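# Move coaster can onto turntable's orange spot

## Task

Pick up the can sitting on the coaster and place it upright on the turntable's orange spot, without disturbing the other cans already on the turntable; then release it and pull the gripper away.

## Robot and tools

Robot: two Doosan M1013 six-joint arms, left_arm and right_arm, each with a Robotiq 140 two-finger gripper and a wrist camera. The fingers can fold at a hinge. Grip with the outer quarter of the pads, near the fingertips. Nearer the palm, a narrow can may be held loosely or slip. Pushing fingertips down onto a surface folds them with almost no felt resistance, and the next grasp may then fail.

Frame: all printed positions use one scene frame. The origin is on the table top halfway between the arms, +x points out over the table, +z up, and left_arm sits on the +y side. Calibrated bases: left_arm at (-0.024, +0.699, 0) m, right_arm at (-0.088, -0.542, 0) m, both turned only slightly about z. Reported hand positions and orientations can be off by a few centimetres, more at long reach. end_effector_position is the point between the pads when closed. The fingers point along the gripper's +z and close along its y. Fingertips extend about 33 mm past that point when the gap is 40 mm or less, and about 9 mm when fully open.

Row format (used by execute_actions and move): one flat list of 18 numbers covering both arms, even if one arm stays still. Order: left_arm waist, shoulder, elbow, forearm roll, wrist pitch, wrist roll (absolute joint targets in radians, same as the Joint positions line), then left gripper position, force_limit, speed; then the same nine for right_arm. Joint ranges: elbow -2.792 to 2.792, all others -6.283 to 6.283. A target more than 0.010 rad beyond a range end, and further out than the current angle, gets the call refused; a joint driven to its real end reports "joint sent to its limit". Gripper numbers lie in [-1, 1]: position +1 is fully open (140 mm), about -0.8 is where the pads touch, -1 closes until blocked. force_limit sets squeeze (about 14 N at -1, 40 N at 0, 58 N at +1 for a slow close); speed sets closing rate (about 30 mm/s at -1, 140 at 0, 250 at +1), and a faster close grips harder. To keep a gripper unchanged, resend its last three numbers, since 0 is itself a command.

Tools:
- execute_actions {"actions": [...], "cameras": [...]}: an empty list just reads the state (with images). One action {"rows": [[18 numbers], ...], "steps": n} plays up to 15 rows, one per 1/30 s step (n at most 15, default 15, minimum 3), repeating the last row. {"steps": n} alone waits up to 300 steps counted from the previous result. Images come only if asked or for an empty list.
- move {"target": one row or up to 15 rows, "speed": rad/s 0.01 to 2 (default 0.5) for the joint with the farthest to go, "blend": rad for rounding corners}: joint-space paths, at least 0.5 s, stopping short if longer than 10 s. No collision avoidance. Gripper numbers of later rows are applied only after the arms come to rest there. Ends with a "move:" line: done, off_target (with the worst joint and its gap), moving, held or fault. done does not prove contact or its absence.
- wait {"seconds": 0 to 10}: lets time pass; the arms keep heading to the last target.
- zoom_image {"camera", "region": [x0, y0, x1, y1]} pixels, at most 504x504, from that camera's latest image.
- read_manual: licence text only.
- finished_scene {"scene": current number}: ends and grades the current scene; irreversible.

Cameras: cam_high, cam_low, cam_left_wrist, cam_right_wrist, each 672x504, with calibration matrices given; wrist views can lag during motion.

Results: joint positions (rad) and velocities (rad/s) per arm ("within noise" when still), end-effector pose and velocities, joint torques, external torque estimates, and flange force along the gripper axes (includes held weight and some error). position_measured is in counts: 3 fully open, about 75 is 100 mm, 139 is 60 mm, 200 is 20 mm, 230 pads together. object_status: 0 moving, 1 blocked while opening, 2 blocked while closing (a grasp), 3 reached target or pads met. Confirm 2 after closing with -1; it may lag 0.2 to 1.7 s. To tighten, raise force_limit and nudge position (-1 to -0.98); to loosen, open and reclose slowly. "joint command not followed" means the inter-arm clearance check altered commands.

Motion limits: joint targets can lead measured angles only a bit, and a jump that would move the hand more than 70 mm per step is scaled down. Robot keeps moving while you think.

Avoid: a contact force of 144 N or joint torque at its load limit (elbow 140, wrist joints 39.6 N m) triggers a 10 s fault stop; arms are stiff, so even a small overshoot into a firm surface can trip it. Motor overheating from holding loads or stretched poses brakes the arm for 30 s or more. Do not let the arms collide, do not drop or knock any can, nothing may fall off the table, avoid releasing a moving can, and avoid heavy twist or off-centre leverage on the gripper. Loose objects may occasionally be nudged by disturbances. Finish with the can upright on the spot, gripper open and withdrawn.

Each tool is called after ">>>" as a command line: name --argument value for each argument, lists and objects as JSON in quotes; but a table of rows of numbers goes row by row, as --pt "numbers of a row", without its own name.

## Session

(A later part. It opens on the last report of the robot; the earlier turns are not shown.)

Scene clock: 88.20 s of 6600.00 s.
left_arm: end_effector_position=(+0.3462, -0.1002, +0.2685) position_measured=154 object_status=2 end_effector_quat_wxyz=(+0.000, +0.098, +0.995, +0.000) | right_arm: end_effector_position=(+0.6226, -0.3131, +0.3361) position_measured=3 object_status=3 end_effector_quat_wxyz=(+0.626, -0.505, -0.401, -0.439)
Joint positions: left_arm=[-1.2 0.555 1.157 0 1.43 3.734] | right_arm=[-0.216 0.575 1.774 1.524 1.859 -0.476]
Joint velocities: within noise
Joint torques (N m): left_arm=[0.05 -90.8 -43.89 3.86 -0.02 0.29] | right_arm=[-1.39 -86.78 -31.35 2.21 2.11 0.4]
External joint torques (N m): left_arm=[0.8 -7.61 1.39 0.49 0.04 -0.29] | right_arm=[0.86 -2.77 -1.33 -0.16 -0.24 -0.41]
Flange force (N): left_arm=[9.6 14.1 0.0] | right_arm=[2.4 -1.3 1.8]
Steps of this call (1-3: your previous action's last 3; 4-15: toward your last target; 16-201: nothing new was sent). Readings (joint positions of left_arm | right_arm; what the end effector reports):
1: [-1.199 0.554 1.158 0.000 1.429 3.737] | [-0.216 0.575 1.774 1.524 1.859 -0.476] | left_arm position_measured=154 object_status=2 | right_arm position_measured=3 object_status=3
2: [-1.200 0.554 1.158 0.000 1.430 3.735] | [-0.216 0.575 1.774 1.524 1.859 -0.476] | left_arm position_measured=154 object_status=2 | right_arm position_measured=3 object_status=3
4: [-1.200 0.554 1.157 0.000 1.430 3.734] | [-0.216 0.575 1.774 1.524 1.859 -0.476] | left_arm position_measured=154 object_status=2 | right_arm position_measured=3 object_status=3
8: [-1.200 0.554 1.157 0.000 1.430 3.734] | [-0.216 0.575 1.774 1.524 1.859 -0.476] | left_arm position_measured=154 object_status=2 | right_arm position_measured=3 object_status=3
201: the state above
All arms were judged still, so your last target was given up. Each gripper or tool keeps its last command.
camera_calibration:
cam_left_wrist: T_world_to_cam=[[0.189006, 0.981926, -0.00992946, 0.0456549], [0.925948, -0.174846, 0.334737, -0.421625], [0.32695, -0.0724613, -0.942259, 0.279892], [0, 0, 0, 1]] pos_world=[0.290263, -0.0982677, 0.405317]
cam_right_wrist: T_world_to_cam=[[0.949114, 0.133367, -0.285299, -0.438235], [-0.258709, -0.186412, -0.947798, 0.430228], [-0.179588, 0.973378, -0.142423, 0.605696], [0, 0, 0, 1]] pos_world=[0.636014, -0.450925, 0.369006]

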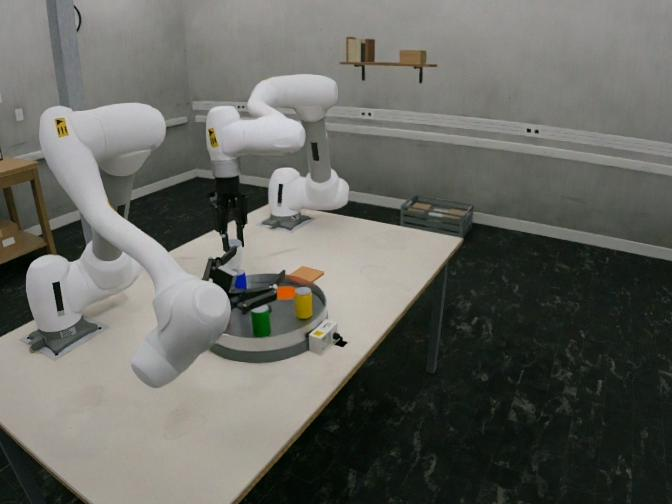

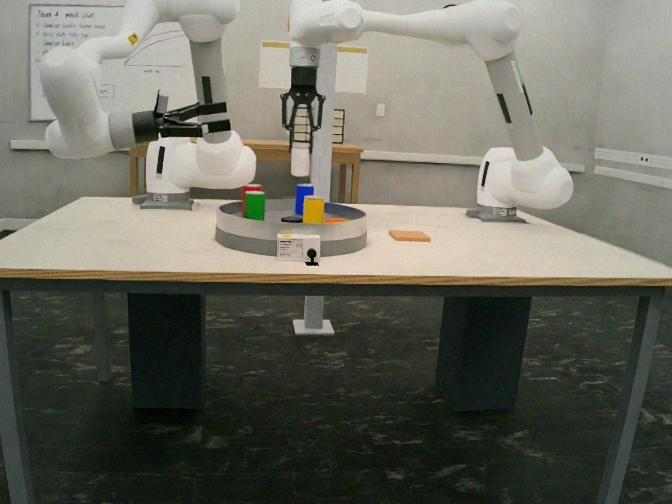

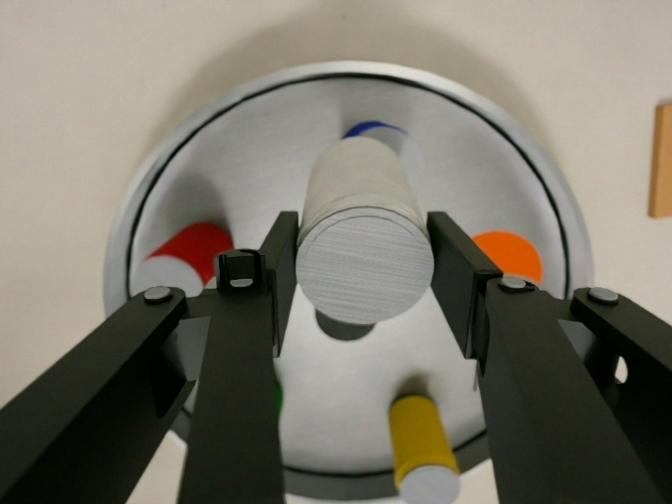

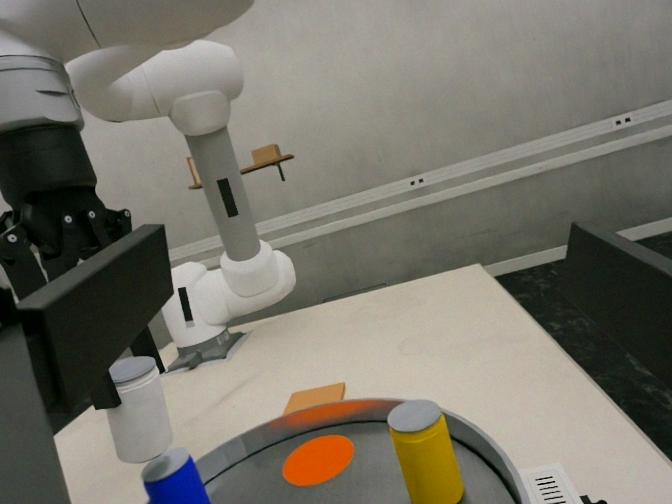

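>>> zoom_image --camera "cam_left_wrist" --region '[296, 128, 366, 208]'

>>> zoom_image --camera "cam_left_wrist" --region '[364, 128, 434, 208]'

>>> zoom_image --camera "cam_low" --region '[286, 160, 326, 200]'

Scaled by 6.300.

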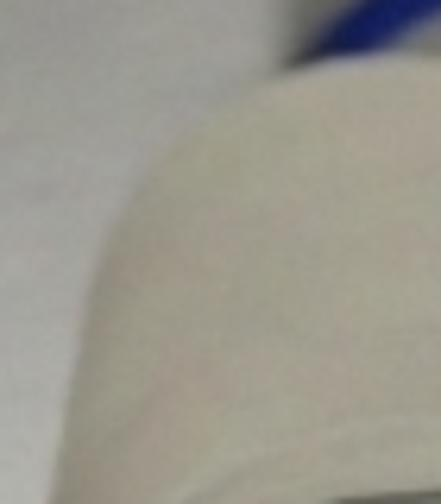

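Scaled by 6.300.

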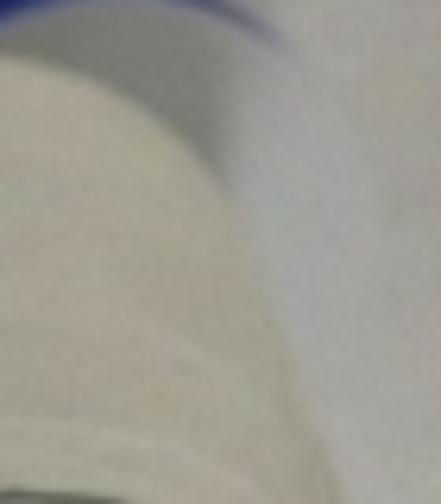

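Scaled by 12.600.

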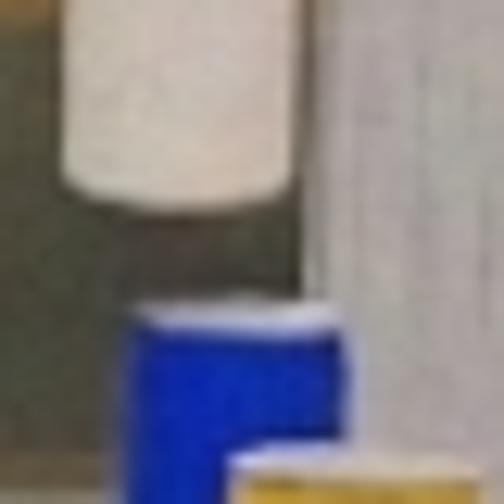

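>>> move --target '[-0.962419,0.541965,1.187079,0,1.231039,4.712389,-1,0,-1,-0.216,0.575,1.774,1.524,1.859,-0.476,1,0,0]' --speed 0.8 --cameras '["cam_low", "cam_left_wrist", "cam_right_wrist"]'

>>> zoom_image --camera "cam_low" --region '[260, 120, 380, 220]'

>>> zoom_image --camera "cam_right_wrist" --region '[250, 280, 450, 460]'

Scene clock: 115.27 s of 6600.00 s.
left_arm: end_effector_position=(+0.5542, -0.0327, +0.2685) position_measured=154 object_status=2 end_effector_quat_wxyz=(+0.081, +0.450, +0.888, -0.041) | right_arm: end_effector_position=(+0.6226, -0.3131, +0.3361) position_measured=3 object_status=3 end_effector_quat_wxyz=(+0.626, -0.505, -0.401, -0.439)
Joint positions: left_arm=[-0.962 0.542 1.187 0 1.231 4.712] | right_arm=[-0.216 0.575 1.774 1.524 1.859 -0.476]
Joint velocities: within noise
Joint torques (N m): left_arm=[0.11 -89.62 -44.43 3.98 -0.55 0.3] | right_arm=[-1.42 -86.82 -31.45 2.23 2.08 0.39]
External joint torques (N m): left_arm=[0.29 -8.04 1.53 0.4 0.08 -0.3] | right_arm=[1.29 -3.12 -1.28 -0.2 -0.21 -0.41]
Flange force (N): left_arm=[17.5 -0.8 -3.5] | right_arm=[2.6 -1.7 2.5]
Kept back: nothing.
move: done
camera_calibration:
cam_left_wrist: T_world_to_cam=[[0.80367, 0.594973, -0.0110039, -0.412945], [0.519932, -0.693073, 0.499321, -0.438494], [0.289456, -0.407011, -0.866347, 0.206221], [0, 0, 0, 1]] pos_world=[0.500167, 0.0257173, 0.393064]
cam_right_wrist: T_world_to_cam=[[0.949114, 0.133367, -0.285299, -0.438235], [-0.258709, -0.186412, -0.947798, 0.430228], [-0.179588, 0.973378, -0.142423, 0.605696], [0, 0, 0, 1]] pos_world=[0.636014, -0.450925, 0.369006]
Images, in order (width x height): cam_low 672x504, cam_left_wrist 672x504, cam_right_wrist 672x504.

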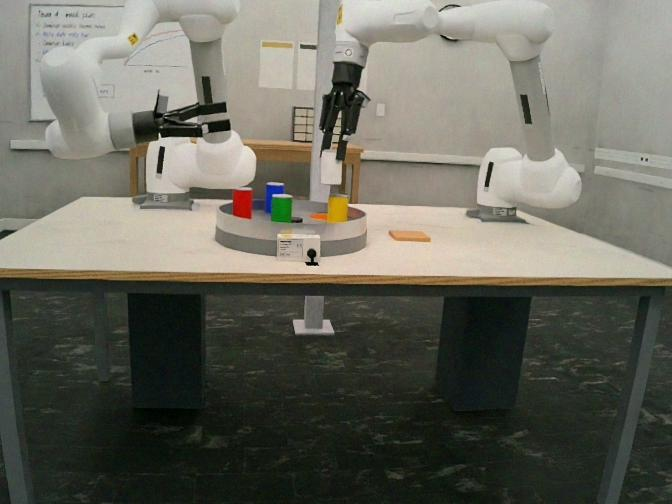

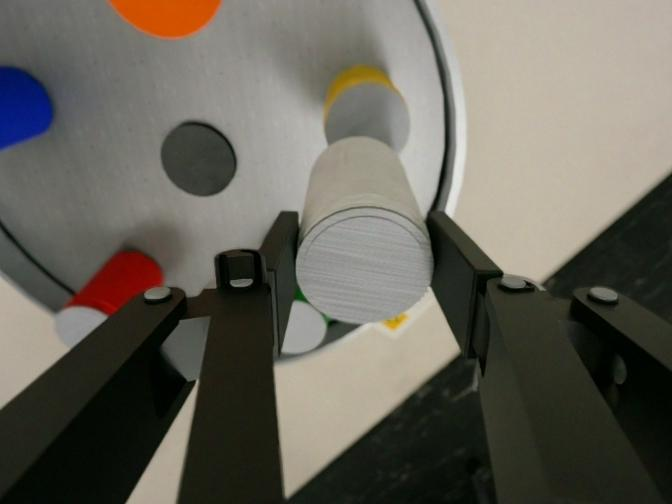

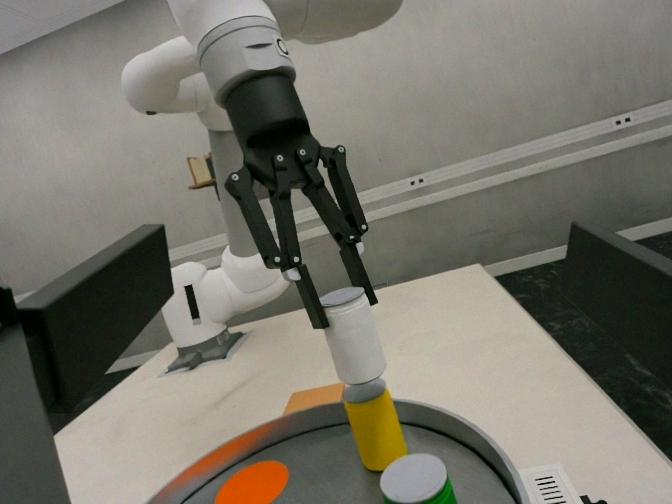

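Scaled by 4.200.

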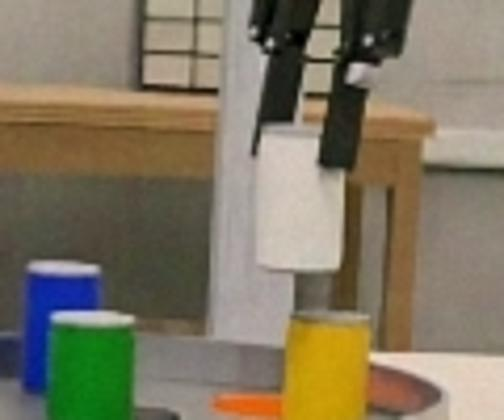

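Scaled by 2.520.

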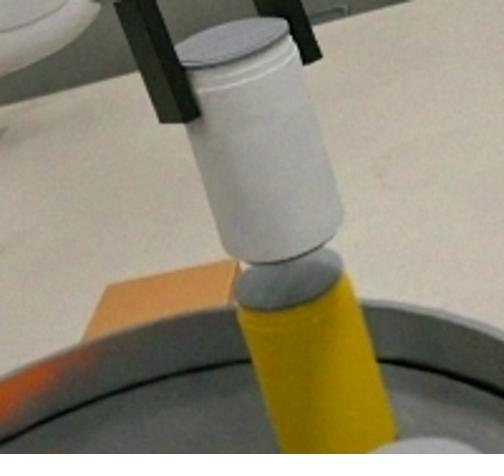

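>>> execute_actions --actions '[]' --cameras '["all"]'

Scene clock: 116.67 s of 6600.00 s.
left_arm: end_effector_position=(+0.5543, -0.0326, +0.2685) position_measured=154 object_status=2 end_effector_quat_wxyz=(+0.081, +0.450, +0.888, -0.041) | right_arm: end_effector_position=(+0.6226, -0.3131, +0.3361) position_measured=3 object_status=3 end_effector_quat_wxyz=(+0.626, -0.505, -0.401, -0.439)
Joint positions: left_arm=[-0.962 0.542 1.187 0 1.231 4.712] | right_arm=[-0.216 0.575 1.774 1.524 1.859 -0.476]
Joint velocities: within noise
Joint torques (N m): left_arm=[0.13 -89.76 -44.49 3.94 -0.53 0.21] | right_arm=[-1.52 -86.75 -31.39 2.22 2.12 0.38]
External joint torques (N m): left_arm=[-0.27 -7.82 1.58 0.42 0.06 -0.21] | right_arm=[1.57 -3.64 -1.65 -0.19 -0.24 -0.4]
Flange force (N): left_arm=[17.4 -1.4 -3.2] | right_arm=[3.3 -1.6 3.0]
Steps of this call (1-42: nothing new was sent). Readings (joint positions of left_arm | right_arm; what the end effector reports):
1: [-0.962 0.542 1.187 0.000 1.231 4.712] | [-0.216 0.575 1.774 1.524 1.859 -0.476] | left_arm position_measured=154 object_status=2 | right_arm position_measured=3 object_status=3
2: [-0.962 0.542 1.187 0.000 1.231 4.712] | [-0.216 0.575 1.774 1.524 1.859 -0.476] | left_arm position_measured=154 object_status=2 | right_arm position_measured=3 object_status=3
4: [-0.962 0.542 1.187 0.000 1.231 4.712] | [-0.216 0.575 1.774 1.524 1.859 -0.476] | left_arm position_measured=154 object_status=2 | right_arm position_measured=3 object_status=3
8: [-0.962 0.542 1.187 0.000 1.231 4.712] | [-0.216 0.575 1.774 1.524 1.859 -0.476] | left_arm position_measured=154 object_status=2 | right_arm position_measured=3 object_status=3
42: the state above
camera_calibration:
cam_left_wrist: T_world_to_cam=[[0.803642, 0.595012, -0.0110013, -0.412987], [0.519963, -0.693047, 0.499324, -0.438511], [0.289479, -0.406998, -0.866346, 0.20621], [0, 0, 0, 1]] pos_world=[0.500209, 0.0257504, 0.393064]
cam_right_wrist: T_world_to_cam=[[0.949114, 0.133367, -0.285299, -0.438235], [-0.258709, -0.186412, -0.947798, 0.430228], [-0.179588, 0.973378, -0.142423, 0.605696], [0, 0, 0, 1]] pos_world=[0.636014, -0.450925, 0.369006]

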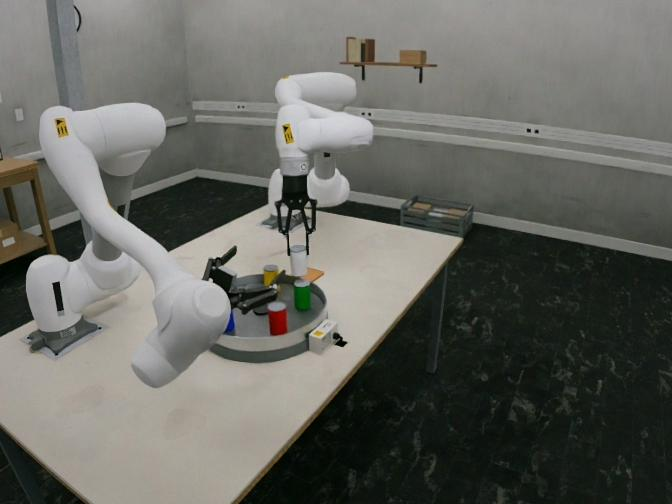

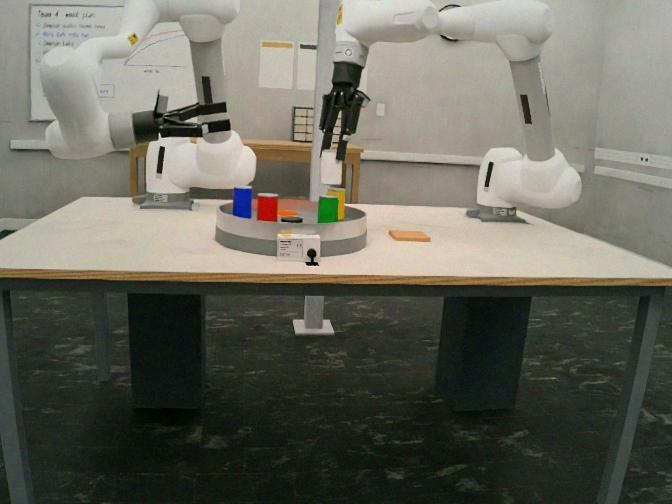

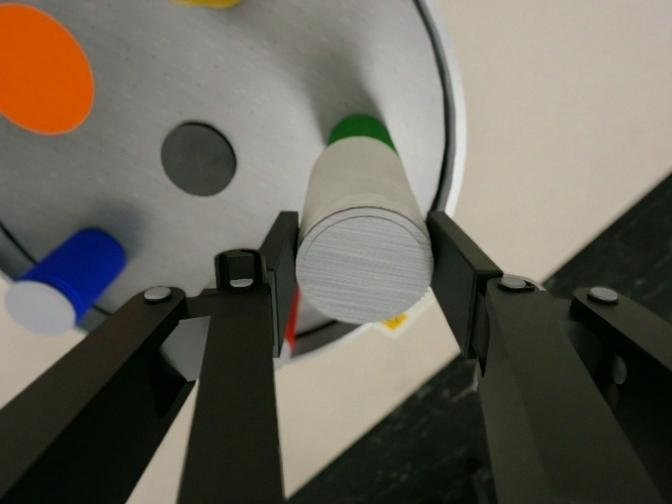

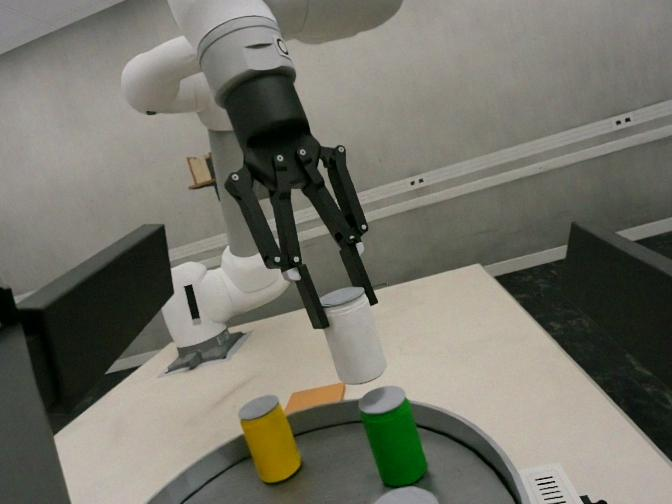

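>>> zoom_image --camera "cam_right_wrist" --region '[230, 270, 430, 470]'

>>> zoom_image --camera "cam_low" --region '[300, 130, 400, 230]'

>>> zoom_image --camera "cam_high" --region '[250, 220, 350, 320]'

>>> zoom_image --camera "cam_left_wrist" --region '[260, 90, 480, 340]'

Scaled by 2.520.

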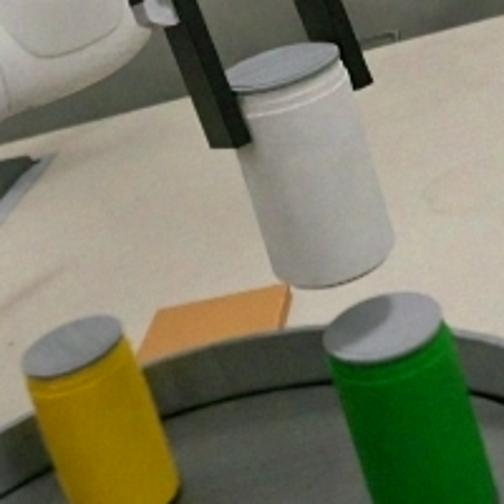

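Scaled by 5.040.

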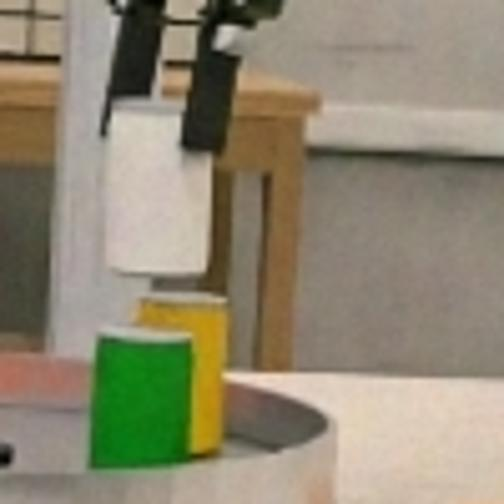

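Scaled by 5.040.

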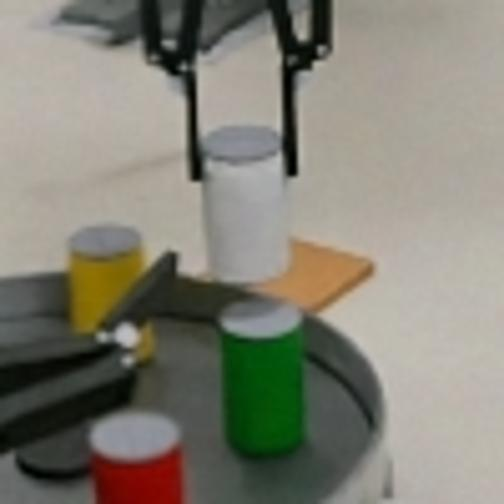

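Scaled by 2.016.

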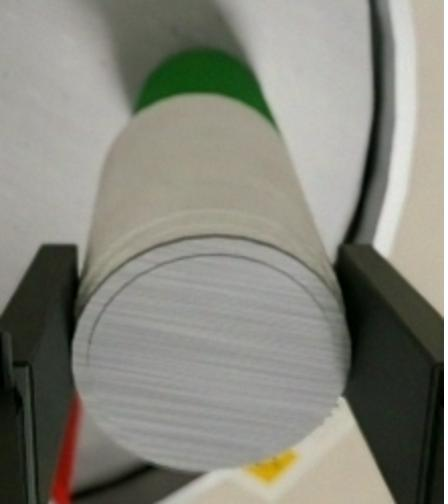

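>>> zoom_image --camera "cam_right_wrist" --region '[305, 280, 405, 390]'

>>> zoom_image --camera "cam_right_wrist" --region '[220, 385, 320, 495]'

>>> zoom_image --camera "cam_right_wrist" --region '[345, 380, 445, 490]'

>>> zoom_image --camera "cam_low" --region '[310, 140, 360, 195]'

>>> zoom_image --camera "cam_low" --region '[310, 180, 360, 235]'

>>> zoom_image --camera "cam_high" --region '[280, 235, 330, 290]'

>>> zoom_image --camera "cam_high" --region '[280, 270, 330, 325]'

Scaled by 4.582.

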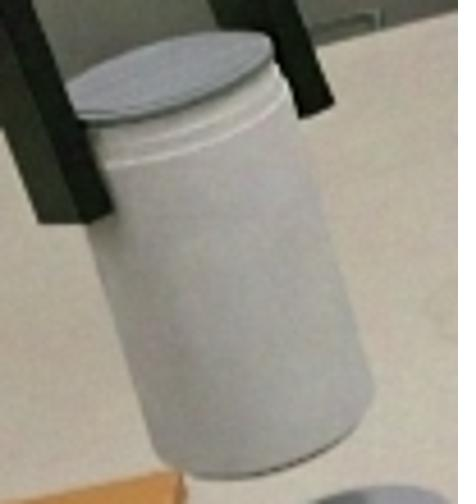

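Scaled by 4.582.

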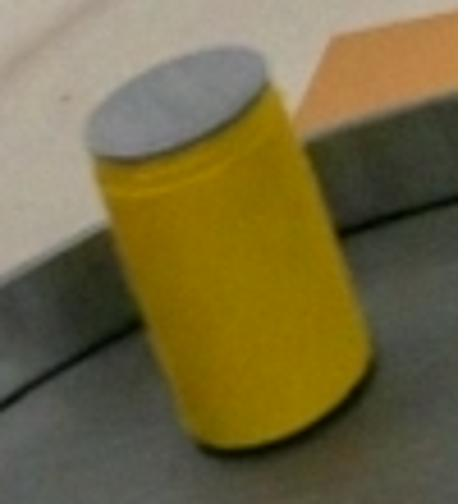

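Scaled by 4.582.

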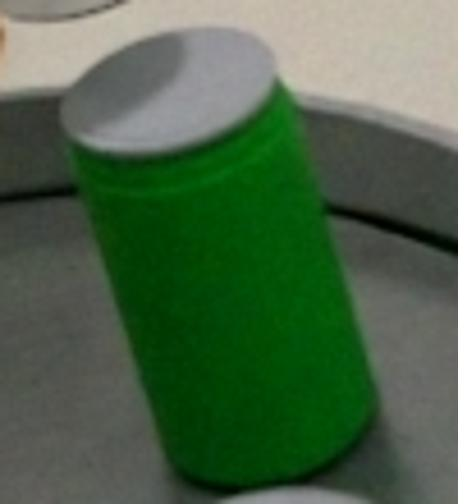

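Scaled by 9.164.

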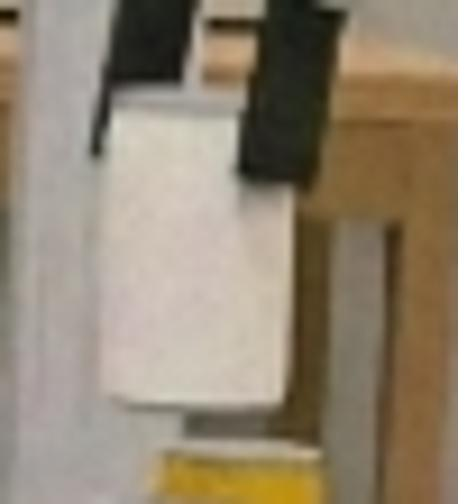

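Scaled by 9.164.

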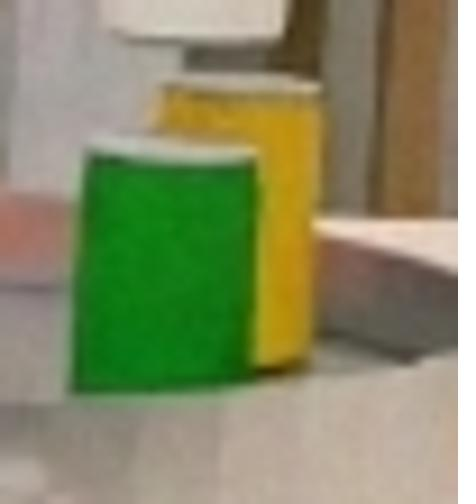

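Scaled by 9.164.

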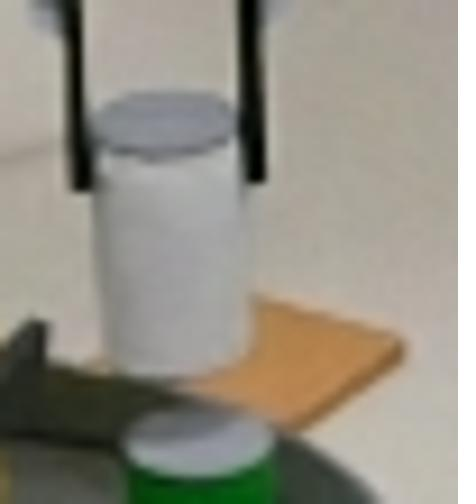

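Scaled by 9.164.

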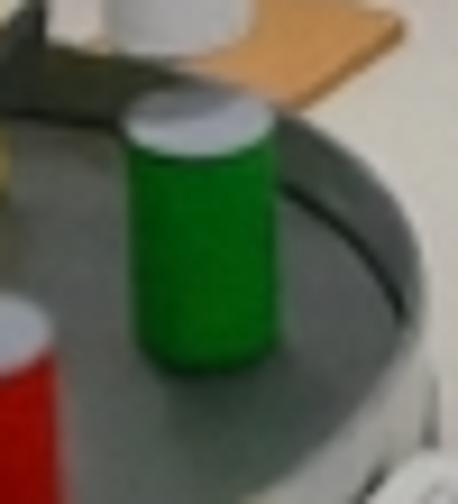

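>>> zoom_image --camera "cam_left_wrist" --region '[0, 0, 140, 150]'

Scaled by 3.360.

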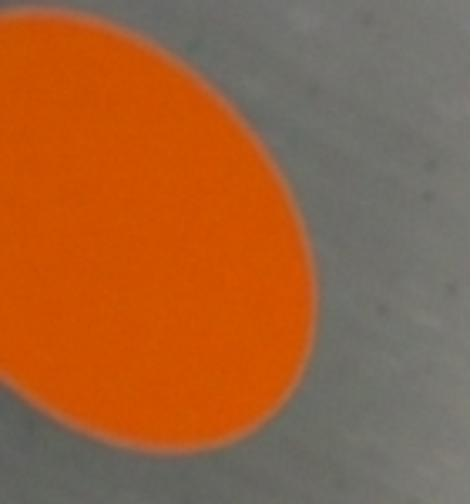

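>>> execute_actions --actions '[]' --cameras '[]'

Scene clock: 123.30 s of 6600.00 s.
left_arm: end_effector_position=(+0.5543, -0.0326, +0.2685) position_measured=154 object_status=2 end_effector_quat_wxyz=(+0.081, +0.450, +0.888, -0.041) | right_arm: end_effector_position=(+0.6226, -0.3131, +0.3361) position_measured=3 object_status=3 end_effector_quat_wxyz=(+0.626, -0.505, -0.401, -0.439)
Joint positions: left_arm=[-0.962 0.542 1.187 0 1.231 4.712] | right_arm=[-0.216 0.575 1.774 1.524 1.859 -0.476]
Joint velocities: within noise
Joint torques (N m): left_arm=[0.26 -90.12 -44.45 3.89 -0.54 0.24] | right_arm=[-1.4 -86.79 -31.42 2.23 2.09 0.41]
External joint torques (N m): left_arm=[-0.59 -7.54 1.51 0.46 0.07 -0.24] | right_arm=[1.46 -3.05 -1.31 -0.21 -0.22 -0.42]
Flange force (N): left_arm=[16.7 -1.7 -3.2] | right_arm=[2.5 -1.5 2.7]
Steps of this call (1-199: nothing new was sent). Readings (joint positions of left_arm | right_arm; what the end effector reports):
1: [-0.962 0.542 1.187 0.000 1.231 4.712] | [-0.216 0.575 1.774 1.524 1.859 -0.476] | left_arm position_measured=154 object_status=2 | right_arm position_measured=3 object_status=3
2: [-0.962 0.542 1.187 0.000 1.231 4.712] | [-0.216 0.575 1.774 1.524 1.859 -0.476] | left_arm position_measured=154 object_status=2 | right_arm position_measured=3 object_status=3
4: [-0.962 0.542 1.187 0.000 1.231 4.712] | [-0.216 0.575 1.774 1.524 1.859 -0.476] | left_arm position_measured=154 object_status=2 | right_arm position_measured=3 object_status=3
8: [-0.962 0.542 1.187 0.000 1.231 4.712] | [-0.216 0.575 1.774 1.524 1.859 -0.476] | left_arm position_measured=154 object_status=2 | right_arm position_measured=3 object_status=3
199: the state above
No camera images: "cameras" was empty.


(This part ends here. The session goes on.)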